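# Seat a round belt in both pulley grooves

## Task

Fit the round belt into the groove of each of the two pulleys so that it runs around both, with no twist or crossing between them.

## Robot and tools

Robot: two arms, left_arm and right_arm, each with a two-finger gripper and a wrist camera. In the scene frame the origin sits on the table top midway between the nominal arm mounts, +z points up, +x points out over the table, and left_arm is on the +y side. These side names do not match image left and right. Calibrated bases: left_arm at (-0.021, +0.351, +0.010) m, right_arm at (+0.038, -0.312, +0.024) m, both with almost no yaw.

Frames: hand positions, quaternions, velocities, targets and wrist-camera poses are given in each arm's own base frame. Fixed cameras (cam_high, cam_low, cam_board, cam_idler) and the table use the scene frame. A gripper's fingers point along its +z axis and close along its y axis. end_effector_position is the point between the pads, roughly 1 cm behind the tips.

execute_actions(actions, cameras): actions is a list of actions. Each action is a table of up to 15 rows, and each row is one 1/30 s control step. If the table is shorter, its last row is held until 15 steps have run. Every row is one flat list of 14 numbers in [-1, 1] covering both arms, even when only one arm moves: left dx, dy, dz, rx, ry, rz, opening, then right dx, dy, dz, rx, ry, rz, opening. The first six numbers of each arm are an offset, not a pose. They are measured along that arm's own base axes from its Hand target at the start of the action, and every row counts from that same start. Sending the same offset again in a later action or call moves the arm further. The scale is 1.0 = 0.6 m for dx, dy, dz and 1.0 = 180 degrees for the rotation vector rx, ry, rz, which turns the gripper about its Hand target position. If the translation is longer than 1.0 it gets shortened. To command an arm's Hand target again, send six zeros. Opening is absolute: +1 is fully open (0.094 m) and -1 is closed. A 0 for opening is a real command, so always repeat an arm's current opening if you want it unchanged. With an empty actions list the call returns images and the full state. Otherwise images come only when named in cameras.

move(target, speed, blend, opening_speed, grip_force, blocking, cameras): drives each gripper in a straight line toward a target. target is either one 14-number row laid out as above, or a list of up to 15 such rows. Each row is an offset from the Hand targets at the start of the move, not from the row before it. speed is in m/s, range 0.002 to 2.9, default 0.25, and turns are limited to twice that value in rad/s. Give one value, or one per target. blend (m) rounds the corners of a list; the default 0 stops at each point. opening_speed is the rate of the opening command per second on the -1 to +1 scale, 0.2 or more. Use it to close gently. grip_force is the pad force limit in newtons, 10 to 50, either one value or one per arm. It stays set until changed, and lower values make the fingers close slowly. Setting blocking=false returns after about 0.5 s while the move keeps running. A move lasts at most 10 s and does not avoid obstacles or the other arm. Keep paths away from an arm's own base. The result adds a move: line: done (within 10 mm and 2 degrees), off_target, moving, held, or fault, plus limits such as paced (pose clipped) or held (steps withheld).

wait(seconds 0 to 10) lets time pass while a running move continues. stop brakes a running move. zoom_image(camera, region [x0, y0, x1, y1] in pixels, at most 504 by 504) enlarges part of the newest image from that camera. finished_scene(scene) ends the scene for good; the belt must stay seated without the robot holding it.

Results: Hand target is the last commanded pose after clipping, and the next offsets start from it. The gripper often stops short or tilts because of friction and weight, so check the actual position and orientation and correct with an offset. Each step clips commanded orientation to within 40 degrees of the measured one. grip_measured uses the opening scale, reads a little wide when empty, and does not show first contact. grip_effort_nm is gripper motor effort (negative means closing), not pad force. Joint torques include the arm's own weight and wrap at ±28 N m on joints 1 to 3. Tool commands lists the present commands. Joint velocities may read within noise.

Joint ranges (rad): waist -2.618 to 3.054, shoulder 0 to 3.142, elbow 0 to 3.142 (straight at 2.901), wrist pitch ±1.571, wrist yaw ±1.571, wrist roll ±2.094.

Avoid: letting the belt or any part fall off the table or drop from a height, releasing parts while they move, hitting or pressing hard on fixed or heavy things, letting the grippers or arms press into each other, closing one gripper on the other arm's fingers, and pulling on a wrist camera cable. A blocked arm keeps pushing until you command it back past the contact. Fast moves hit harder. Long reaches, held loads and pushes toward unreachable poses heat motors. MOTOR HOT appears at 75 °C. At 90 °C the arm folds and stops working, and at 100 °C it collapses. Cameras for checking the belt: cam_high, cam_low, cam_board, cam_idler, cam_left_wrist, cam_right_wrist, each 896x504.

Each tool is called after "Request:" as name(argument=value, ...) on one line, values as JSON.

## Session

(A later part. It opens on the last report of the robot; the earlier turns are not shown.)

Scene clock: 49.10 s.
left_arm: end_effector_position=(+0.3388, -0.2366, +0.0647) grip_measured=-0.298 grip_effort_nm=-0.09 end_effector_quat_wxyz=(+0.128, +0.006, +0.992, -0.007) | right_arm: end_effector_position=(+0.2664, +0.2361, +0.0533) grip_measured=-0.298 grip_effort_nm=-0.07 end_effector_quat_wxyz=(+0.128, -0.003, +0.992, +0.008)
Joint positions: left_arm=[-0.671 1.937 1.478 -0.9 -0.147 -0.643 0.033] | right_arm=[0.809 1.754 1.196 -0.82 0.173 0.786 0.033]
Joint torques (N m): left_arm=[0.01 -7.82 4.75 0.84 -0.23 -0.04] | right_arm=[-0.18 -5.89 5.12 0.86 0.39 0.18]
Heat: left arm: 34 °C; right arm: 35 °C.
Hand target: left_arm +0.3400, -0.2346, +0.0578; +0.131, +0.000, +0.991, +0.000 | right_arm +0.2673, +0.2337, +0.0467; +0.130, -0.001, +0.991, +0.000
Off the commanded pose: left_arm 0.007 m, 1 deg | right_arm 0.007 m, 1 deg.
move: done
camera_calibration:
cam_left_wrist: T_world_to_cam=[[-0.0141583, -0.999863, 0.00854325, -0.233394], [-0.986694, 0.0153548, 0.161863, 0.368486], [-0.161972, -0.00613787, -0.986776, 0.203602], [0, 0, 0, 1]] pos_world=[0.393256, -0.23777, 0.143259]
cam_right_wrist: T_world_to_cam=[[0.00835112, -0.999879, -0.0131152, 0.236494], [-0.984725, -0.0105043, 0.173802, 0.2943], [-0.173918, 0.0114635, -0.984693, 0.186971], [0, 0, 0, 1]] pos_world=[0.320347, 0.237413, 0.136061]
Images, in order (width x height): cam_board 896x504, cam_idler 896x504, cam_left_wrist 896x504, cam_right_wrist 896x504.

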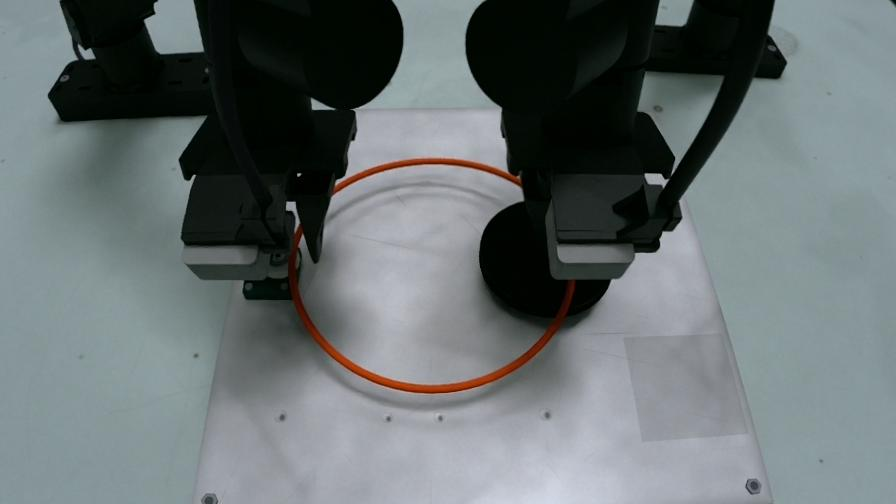

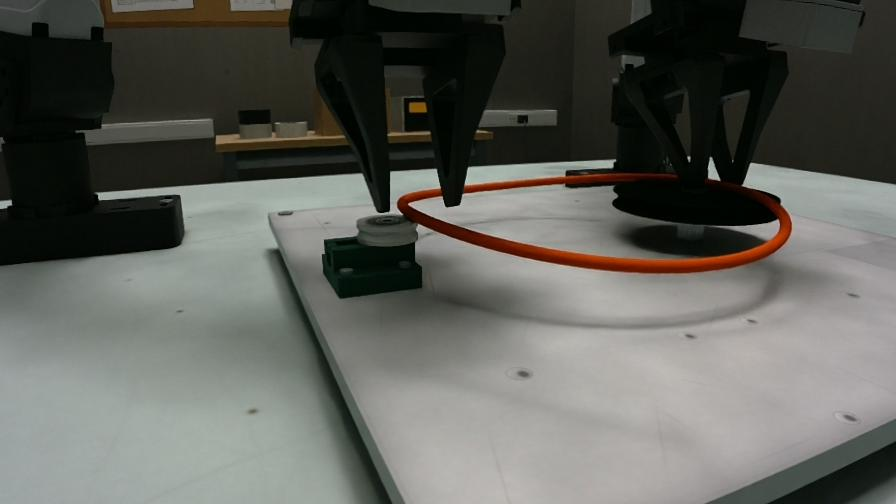

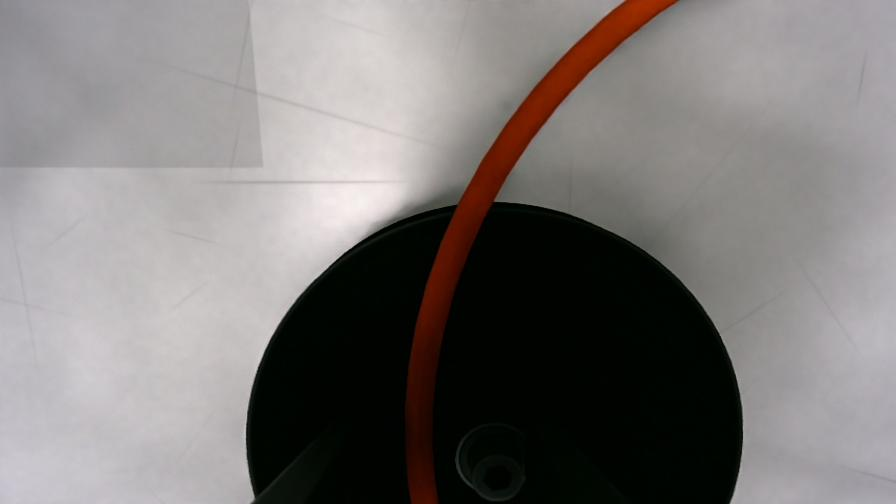

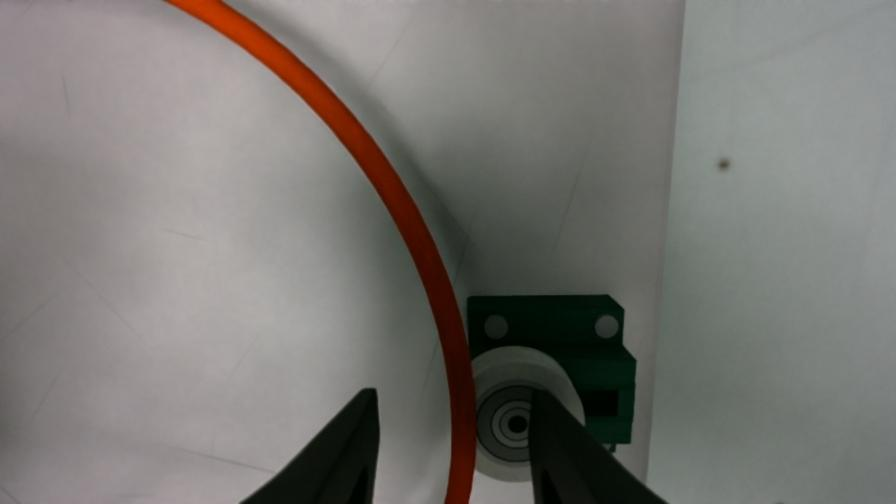

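Request:
move(target=[[0,0,0.025,0,0,0,-0.45,0,0,0.01,0,0,0,-0.45],[0.024,0.002,0.02,0,0,0,-0.45,0.026,-0.002,0.01,0,0,0,-0.45],[0.024,0.002,0.0,0,0,0,-0.45,0.026,-0.002,-0.004,0,0,0,-0.45]], speed=0.04, cameras=["cam_board","cam_idler","cam_left_wrist","cam_right_wrist"])

Request:
zoom_image(camera="cam_idler", region=[330, 140, 480, 260])

Request:
zoom_image(camera="cam_idler", region=[620, 120, 800, 240])

Scene clock: 53.17 s.
left_arm: end_effector_position=(+0.3491, -0.2370, +0.0632) grip_measured=-0.448 grip_effort_nm=-0.10 end_effector_quat_wxyz=(+0.128, +0.000, +0.992, -0.007) | right_arm: end_effector_position=(+0.2780, +0.2327, +0.0490) grip_measured=-0.448 grip_effort_nm=-0.07 end_effector_quat_wxyz=(+0.128, -0.001, +0.992, +0.005)
Joint positions: left_arm=[-0.656 1.97 1.518 -0.906 -0.144 -0.64 0.026] | right_arm=[0.78 1.784 1.214 -0.81 0.173 0.762 0.026]
Joint torques (N m): left_arm=[0.99 -7.64 5.91 0.8 -0.21 0.22] | right_arm=[-0.79 -5.53 6.5 0.82 0.32 0.05]
Heat: left arm: 35 °C; right arm: 35 °C.
Hand target: left_arm +0.3546, -0.2335, +0.0579; +0.131, +0.000, +0.991, +0.000 | right_arm +0.2830, +0.2325, +0.0444; +0.131, -0.001, +0.991, +0.000
Off the commanded pose: left_arm 0.008 m, 1 deg | right_arm 0.007 m, 1 deg.
move: done
camera_calibration:
cam_left_wrist: T_world_to_cam=[[-0.00244265, -0.999942, 0.0104598, -0.237954], [-0.986616, 0.00411521, 0.163007, 0.376108], [-0.163041, -0.0099216, -0.986569, 0.203411], [0, 0, 0, 1]] pos_world=[0.403657, -0.23747, 0.14186]
cam_right_wrist: T_world_to_cam=[[0.00262495, -0.999977, -0.00623296, 0.234265], [-0.98473, -0.00366979, 0.174049, 0.304911], [-0.174068, 0.00568091, -0.984717, 0.186209], [0, 0, 0, 1]] pos_world=[0.332053, 0.234321, 0.131754]
Images, in order (width x height): cam_board 896x504, cam_idler 896x504, cam_left_wrist 896x504, cam_right_wrist 896x504.

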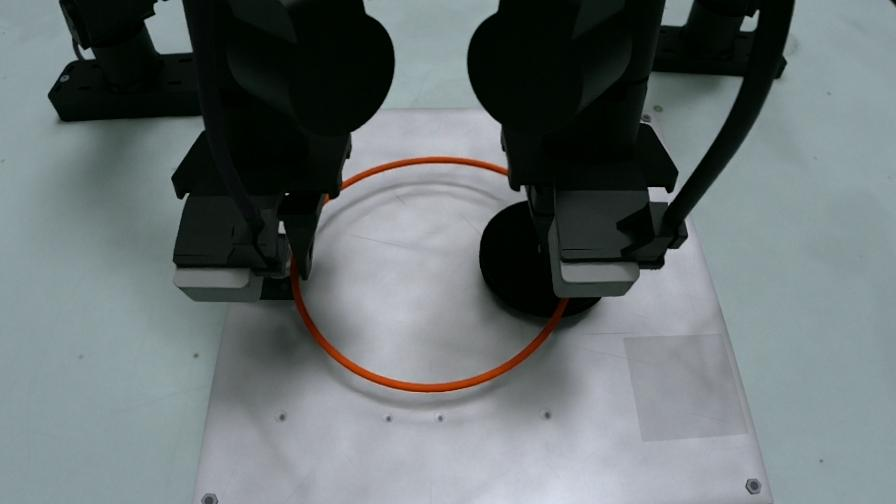

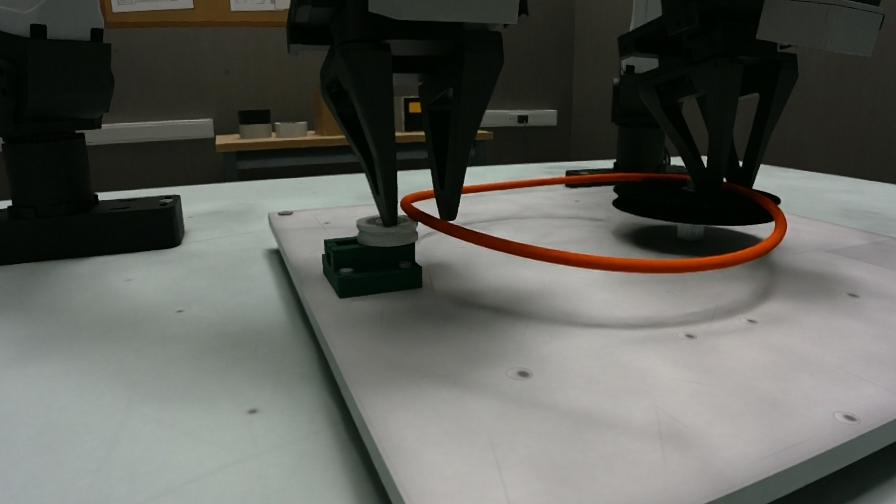

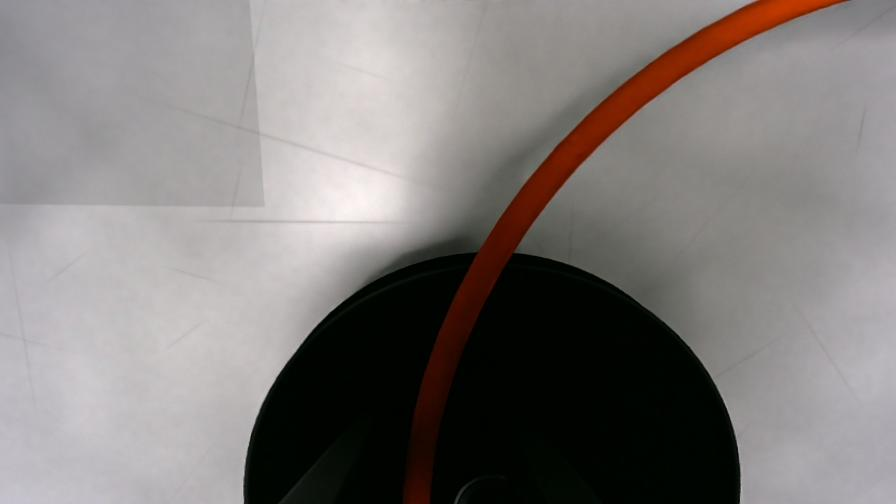

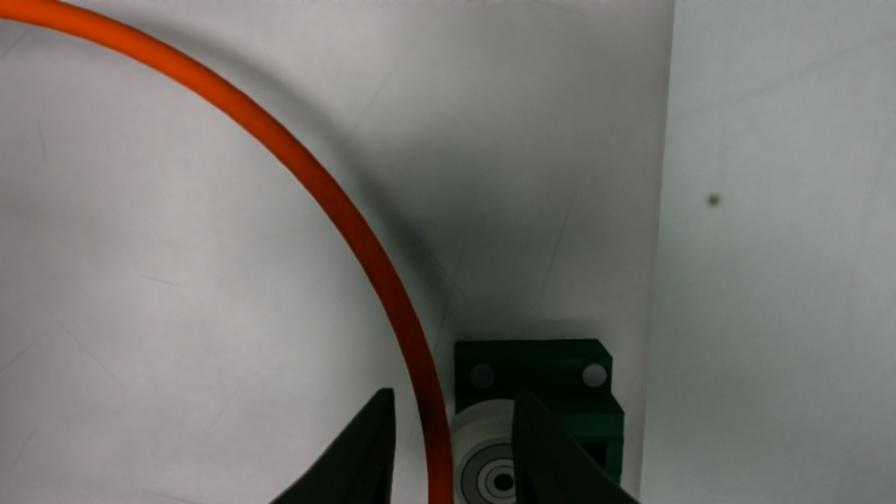

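Scaled by 3.360 from the camera's 896x504 image, which has a finer 1280x720 frame.

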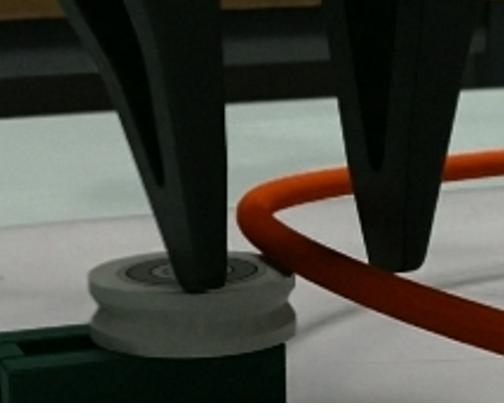

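Scaled by 2.800 from the camera's 896x504 image, which has a finer 1280x720 frame.

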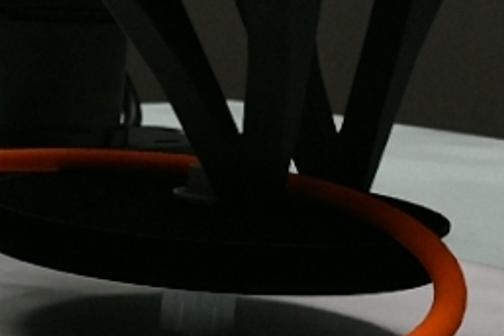

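Request:
move(target=[0,0,0,0,0,0,-0.93,0,0,0,0,0,0,-0.93], opening_speed=0.25, cameras=["cam_board","cam_idler","cam_left_wrist","cam_right_wrist"])

Request:
zoom_image(camera="cam_idler", region=[330, 140, 480, 260])

Request:
zoom_image(camera="cam_idler", region=[620, 120, 800, 240])

Scene clock: 56.10 s.
left_arm: end_effector_position=(+0.3500, -0.2358, +0.0630) grip_measured=-0.908 grip_effort_nm=-0.96 end_effector_quat_wxyz=(+0.129, +0.000, +0.992, -0.005) | right_arm: end_effector_position=(+0.2783, +0.2330, +0.0491) grip_measured=-0.911 grip_effort_nm=-0.96 end_effector_quat_wxyz=(+0.129, -0.001, +0.992, +0.005)
Joint positions: left_arm=[-0.654 1.97 1.518 -0.906 -0.148 -0.638 0.004] | right_arm=[0.78 1.784 1.214 -0.808 0.173 0.76 0.004]
Joint torques (N m): left_arm=[0.81 -7.69 5.91 0.81 -0.17 0.19] | right_arm=[-0.73 -5.31 6.39 0.84 0.31 0.09]
Heat: left arm: 35 °C; right arm: 35 °C.
Hand target: left_arm +0.3545, -0.2334, +0.0578; +0.131, +0.000, +0.991, +0.000 | right_arm +0.2830, +0.2325, +0.0444; +0.131, +0.000, +0.991, +0.000
Off the commanded pose: left_arm 0.007 m, 1 deg | right_arm 0.007 m, 1 deg.
move: done
camera_calibration:
cam_left_wrist: T_world_to_cam=[[-0.00158495, -0.999976, 0.00674951, -0.236774], [-0.986933, 0.00265172, 0.161111, 0.376865], [-0.161125, -0.00640596, -0.986913, 0.203542], [0, 0, 0, 1]] pos_world=[0.404361, -0.236464, 0.141759]
cam_right_wrist: T_world_to_cam=[[0.00407781, -0.999966, -0.00721303, 0.234209], [-0.984973, -0.00526189, 0.172629, 0.305712], [-0.172661, 0.00640069, -0.98496, 0.185836], [0, 0, 0, 1]] pos_world=[0.332249, 0.23462, 0.131956]
Images, in order (width x height): cam_board 896x504, cam_idler 896x504, cam_left_wrist 896x504, cam_right_wrist 896x504.

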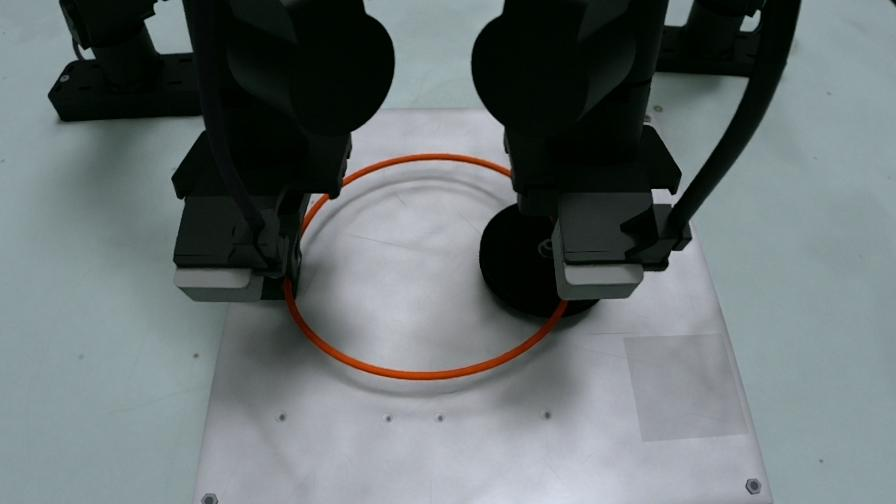

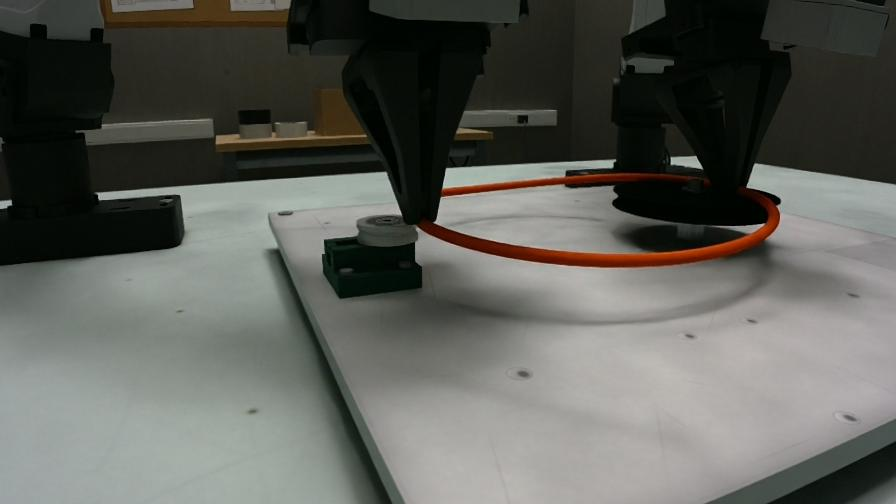

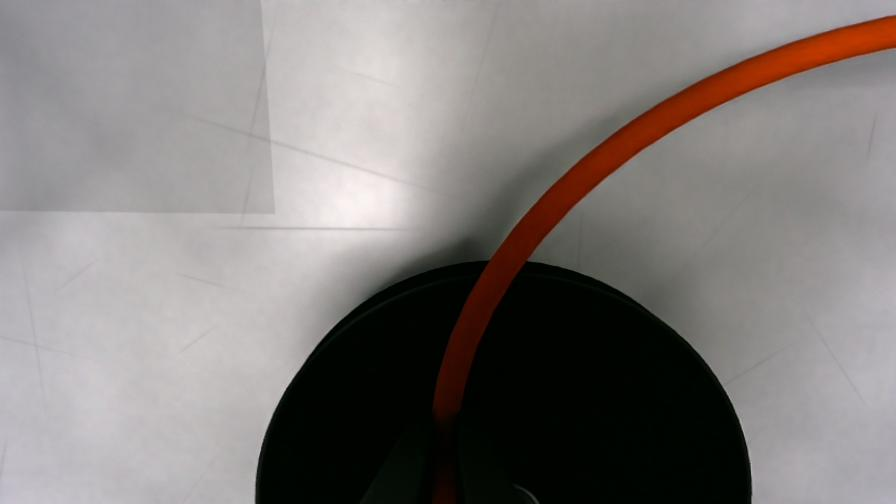

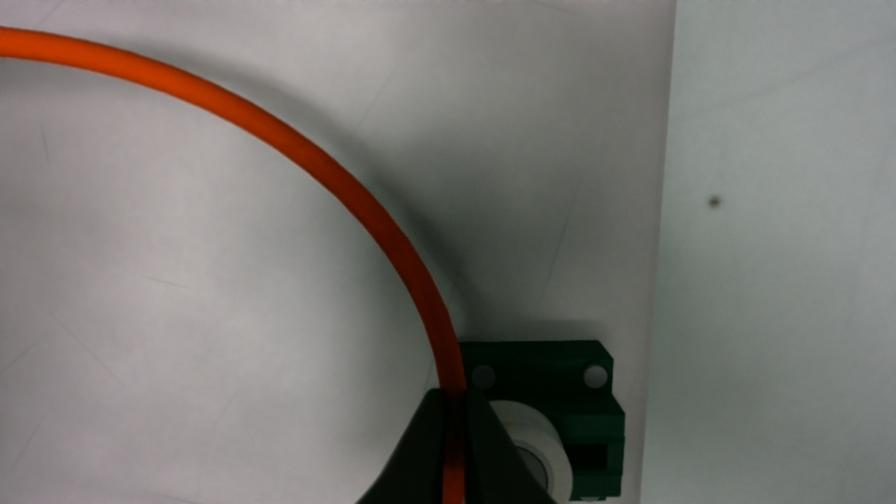

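Scaled by 3.360 from the camera's 896x504 image, which has a finer 1280x720 frame.

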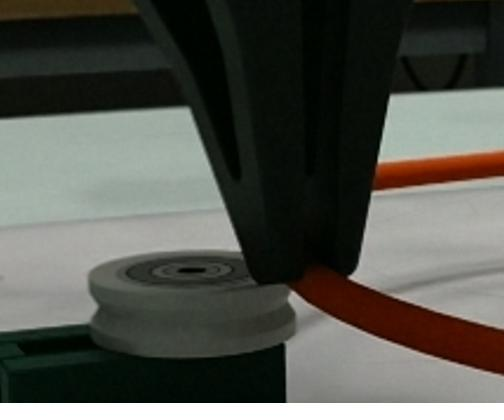

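Scaled by 2.800 from the camera's 896x504 image, which has a finer 1280x720 frame.

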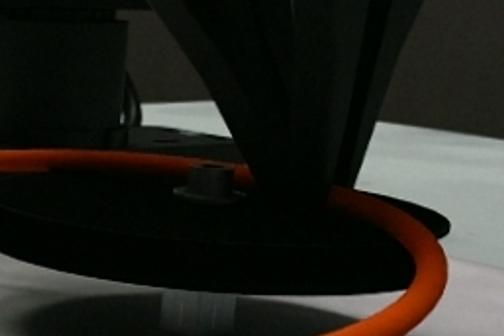

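Request:
move(target=[[0,0,0.05,0,0,0,-0.93,0,0,0.067,0,0,0,-0.93],[-0.022,0.093,0.05,0,0,0,-0.93,-0.018,0.058,0.067,0,0,0,-0.93]], speed=0.06, cameras=["cam_low","cam_board","cam_idler","cam_left_wrist","cam_right_wrist"])

Scene clock: 60.93 s.
left_arm: end_effector_position=(+0.3394, -0.1799, +0.0769) grip_measured=-0.910 grip_effort_nm=-1.01 end_effector_quat_wxyz=(+0.116, +0.001, +0.993, +0.010) | right_arm: end_effector_position=(+0.2681, +0.2674, +0.0818) grip_measured=-0.913 grip_effort_nm=-1.01 end_effector_quat_wxyz=(+0.124, -0.006, +0.992, +0.010)
Joint positions: left_arm=[-0.55 1.838 1.402 -0.946 -0.138 -0.534 0.004] | right_arm=[0.863 1.822 1.398 -0.967 0.174 0.835 0.004]
Joint torques (N m): left_arm=[0.96 -11.07 5.04 0.71 -0.04 0.18] | right_arm=[0.14 -6.49 8.38 0.49 0.5 0.28]
Heat: left arm: 36 °C; right arm: 35 °C.
Hand target: left_arm +0.3413, -0.1776, +0.0879; +0.131, +0.000, +0.991, +0.000 | right_arm +0.2720, +0.2674, +0.0845; +0.130, -0.001, +0.991, +0.000
Off the commanded pose: left_arm 0.011 m, 2 deg | right_arm 0.005 m, 2 deg.
move: off_target (left_arm)
camera_calibration:
cam_left_wrist: T_world_to_cam=[[-0.00066494, -0.99971, -0.0240646, -0.17889], [-0.98244, -0.00383688, 0.186541, 0.35943], [-0.186579, 0.023766, -0.982152, 0.229495], [0, 0, 0, 1]] pos_world=[0.395818, -0.182913, 0.154046]
cam_right_wrist: T_world_to_cam=[[0.0150058, -0.999767, -0.0155489, 0.266559], [-0.983059, -0.0175925, 0.182443, 0.292167], [-0.182673, 0.0125478, -0.983094, 0.216985], [0, 0, 0, 1]] pos_world=[0.322855, 0.268914, 0.164157]
Images, in order (width x height): cam_low 896x504, cam_board 896x504, cam_idler 896x504, cam_left_wrist 896x504, cam_right_wrist 896x504.

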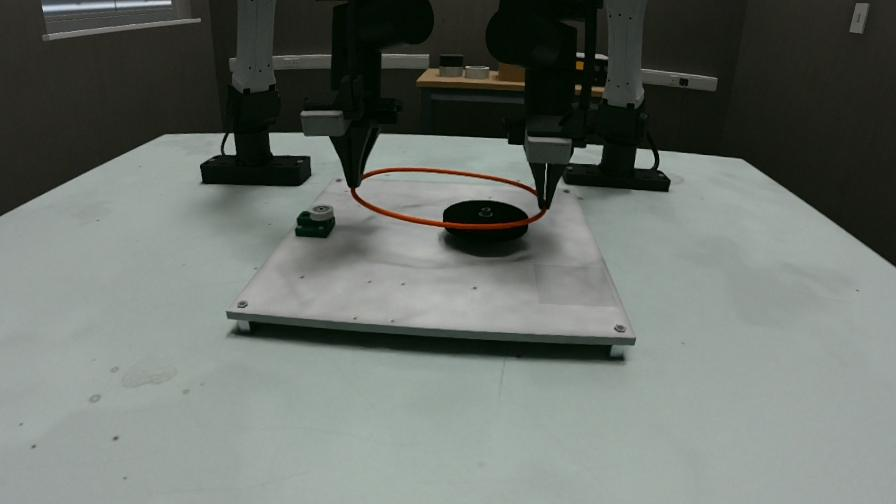

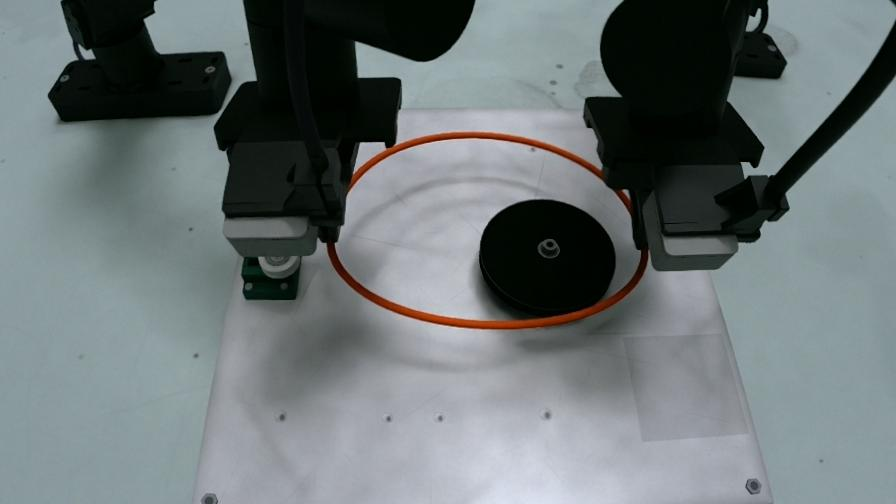

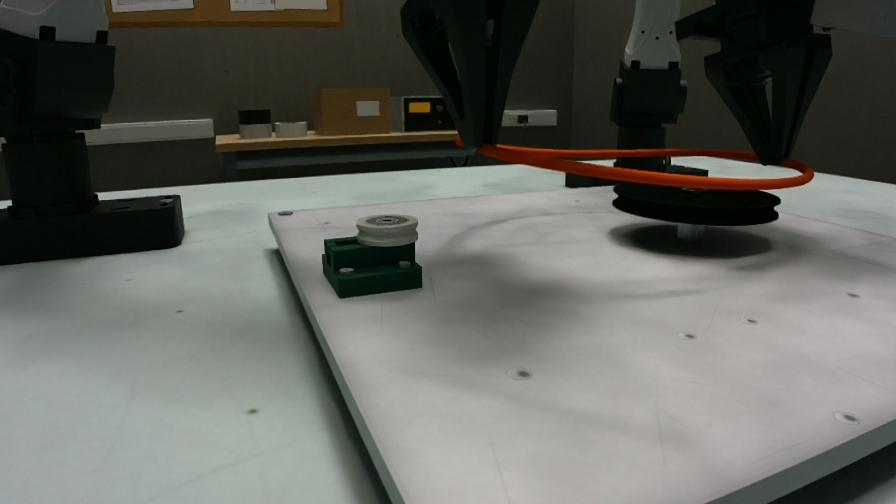

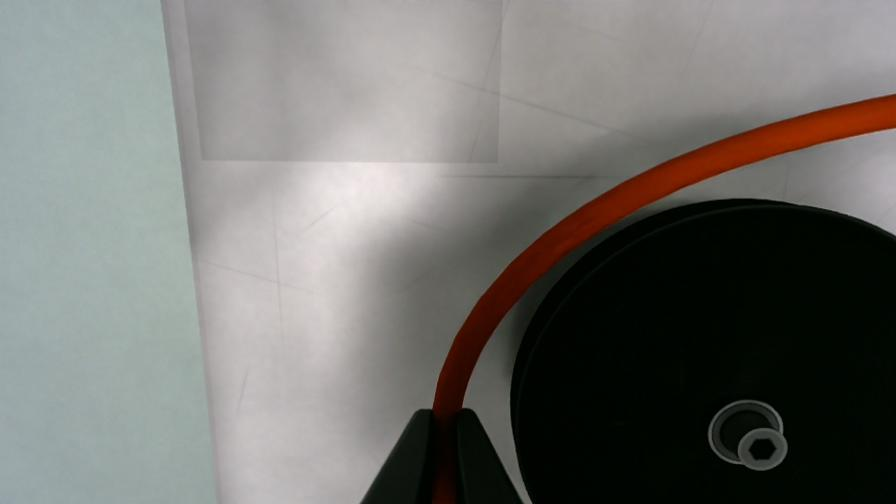

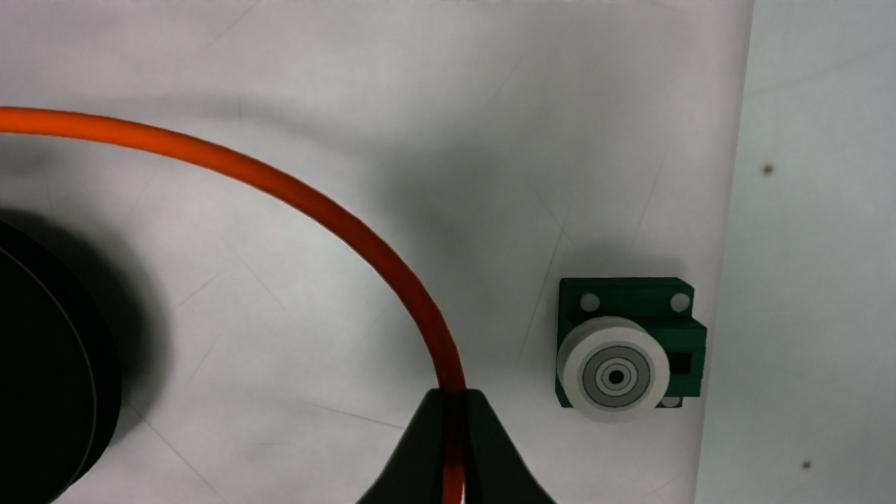

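Request:
move(target=[-0.004,0,-0.042,0,0,0,-0.93,0,0,0,0,0,0,-0.93], speed=0.05, cameras=["cam_low","cam_board","cam_idler","cam_left_wrist"])

Request:
zoom_image(camera="cam_idler", region=[580, 120, 840, 260])

Request:
zoom_image(camera="cam_low", region=[400, 130, 600, 270])

Scene clock: 62.60 s.
left_arm: end_effector_position=(+0.3377, -0.1792, +0.0567) grip_measured=-0.910 grip_effort_nm=-1.01 end_effector_quat_wxyz=(+0.121, +0.001, +0.993, +0.006) | right_arm: end_effector_position=(+0.2681, +0.2673, +0.0818) grip_measured=-0.913 grip_effort_nm=-1.01 end_effector_quat_wxyz=(+0.124, -0.006, +0.992, +0.010)
Joint positions: left_arm=[-0.55 1.838 1.316 -0.847 -0.136 -0.533 0.004] | right_arm=[0.863 1.822 1.398 -0.968 0.174 0.836 0.004]
Joint torques (N m): left_arm=[0.64 -9.83 5 0.74 -0.05 0.15] | right_arm=[-0.05 -6.42 8.27 0.47 0.46 0.25]
Heat: left arm: 36 °C; right arm: 35 °C.
Hand target: left_arm +0.3390, -0.1776, +0.0627; +0.131, +0.000, +0.991, +0.000 | right_arm +0.2721, +0.2674, +0.0846; +0.131, +0.000, +0.991, +0.000
Off the commanded pose: left_arm 0.006 m, 1 deg | right_arm 0.005 m, 1 deg.
move: done
camera_calibration:
cam_left_wrist: T_world_to_cam=[[-0.00115988, -0.999884, -0.0151709, -0.179009], [-0.984435, -0.00152449, 0.175741, 0.363193], [-0.175743, 0.0151386, -0.98432, 0.204297], [0, 0, 0, 1]] pos_world=[0.393237, -0.181528, 0.13455]
Images, in order (width x height): cam_low 896x504, cam_board 896x504, cam_idler 896x504, cam_left_wrist 896x504.

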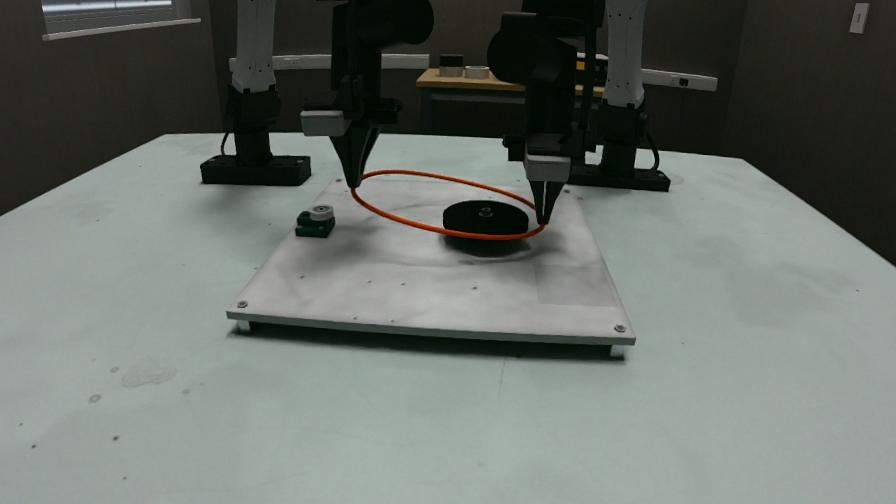

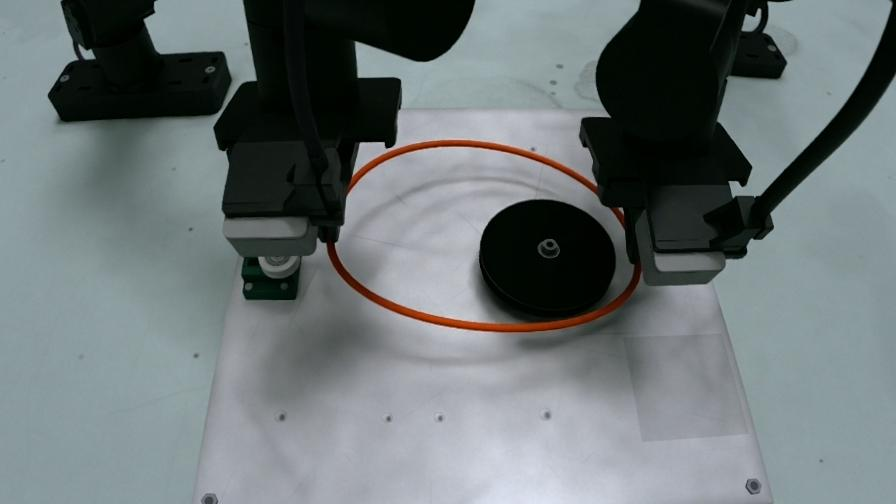

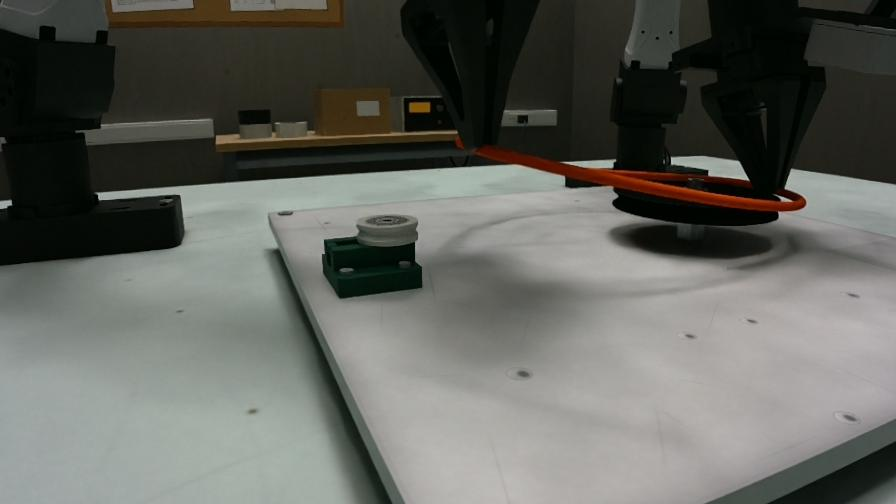

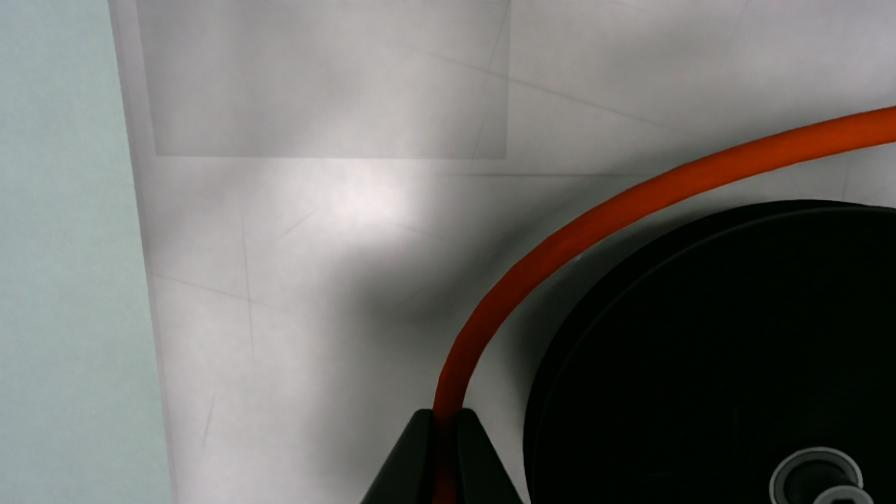

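Scaled by 1.938 from the camera's 896x504 image, which has a finer 1280x720 frame.

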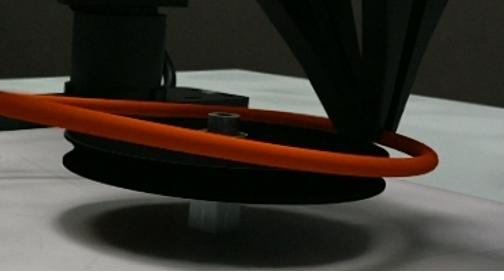

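Scaled by 2.520 from the camera's 896x504 image, which has a finer 1280x720 frame.

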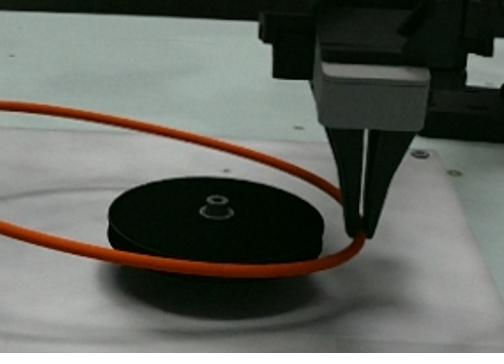

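Request:
move(target=[[0,0,-0.013,0,0,0,-0.93,0,0,0,0,0,0,-0.93],[0,0,-0.013,0,0,0,-0.93,0,-0.07,-0.022,0,0,0,-0.93]], speed=0.05, cameras=["cam_low","cam_board","cam_idler","cam_left_wrist","cam_right_wrist"])

Request:
zoom_image(camera="cam_idler", region=[580, 120, 840, 260])

Request:
zoom_image(camera="cam_low", region=[400, 130, 600, 270])

Scene clock: 66.27 s.
left_arm: end_effector_position=(+0.3418, -0.1855, +0.0529) grip_measured=-0.910 grip_effort_nm=-1.01 end_effector_quat_wxyz=(+0.131, +0.001, +0.991, -0.011) | right_arm: end_effector_position=(+0.2724, +0.2378, +0.0669) grip_measured=-0.913 grip_effort_nm=-1.01 end_effector_quat_wxyz=(+0.127, -0.008, +0.992, +0.010)
Joint positions: left_arm=[-0.55 1.838 1.294 -0.791 -0.117 -0.533 0.004] | right_arm=[0.797 1.758 1.257 -0.875 0.166 0.766 0.004]
Joint torques (N m): left_arm=[0.62 -9.14 5.01 0.56 -0.23 0.15] | right_arm=[-1.47 -9.24 4.92 0.53 0.42 0.01]
Heat: left arm: 36 °C; right arm: 35 °C.
Hand target: left_arm +0.3389, -0.1776, +0.0548; +0.131, +0.000, +0.991, +0.000 | right_arm +0.2721, +0.2254, +0.0713; +0.130, -0.001, +0.991, +0.000
Off the commanded pose: left_arm 0.009 m, 1 deg | right_arm 0.013 m, 1 deg.
move: off_target (right_arm)
camera_calibration:
cam_left_wrist: T_world_to_cam=[[-0.0053586, -0.99982, 0.0182232, -0.185632], [-0.987707, 0.00813892, 0.156105, 0.371827], [-0.156225, -0.0171626, -0.987572, 0.188872], [0, 0, 0, 1]] pos_world=[0.395768, -0.185384, 0.131864]
cam_right_wrist: T_world_to_cam=[[0.017719, -0.999745, -0.0140222, 0.235768], [-0.984134, -0.0199152, 0.176307, 0.299763], [-0.176541, 0.0106758, -0.984235, 0.202293], [0, 0, 0, 1]] pos_world=[0.326542, 0.239518, 0.14956]
Images, in order (width x height): cam_low 896x504, cam_board 896x504, cam_idler 896x504, cam_left_wrist 896x504, cam_right_wrist 896x504.

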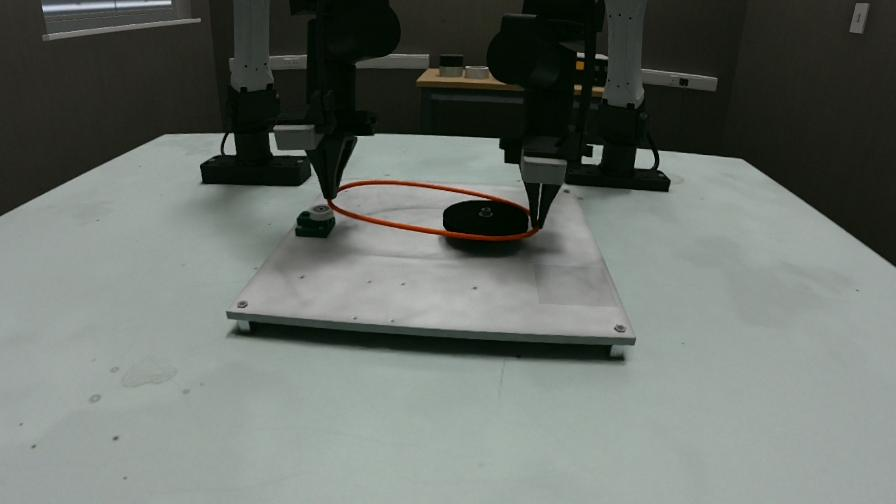

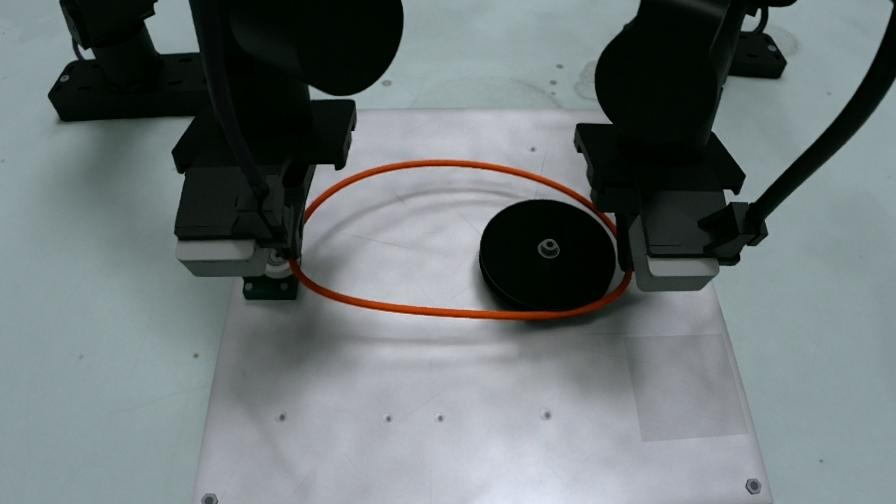

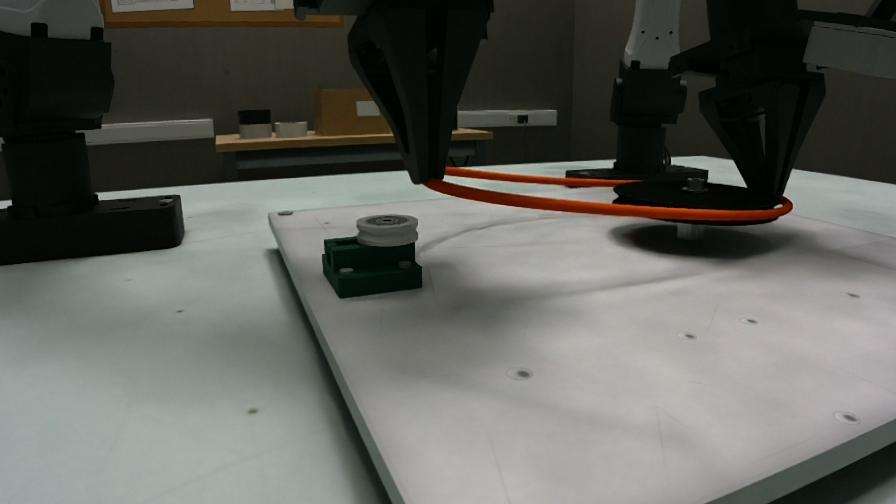

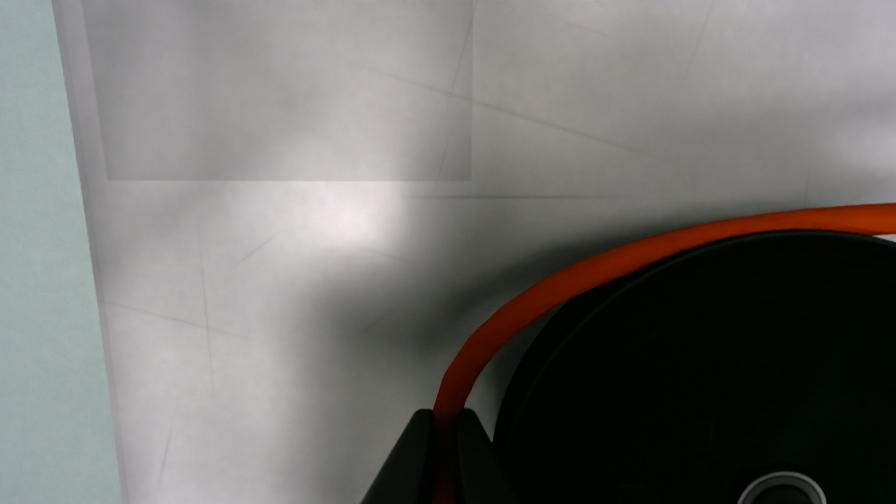

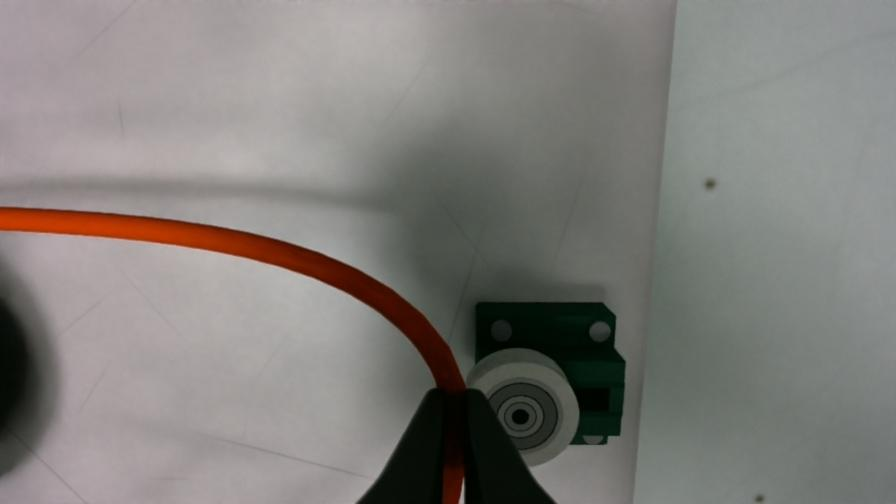

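Scaled by 1.938 from the camera's 896x504 image, which has a finer 1280x720 frame.

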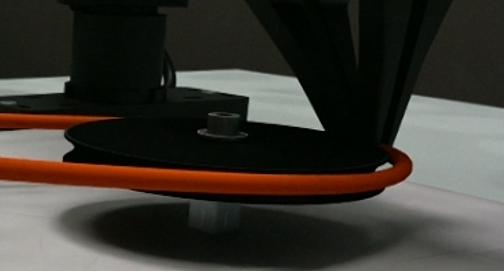

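Scaled by 2.520 from the camera's 896x504 image, which has a finer 1280x720 frame.

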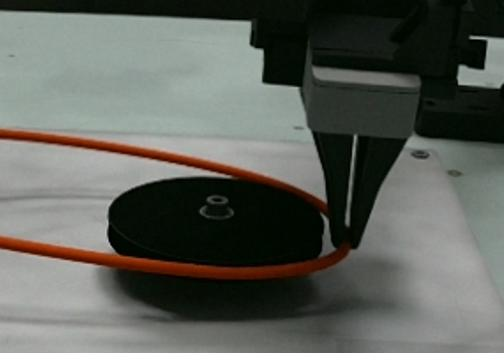

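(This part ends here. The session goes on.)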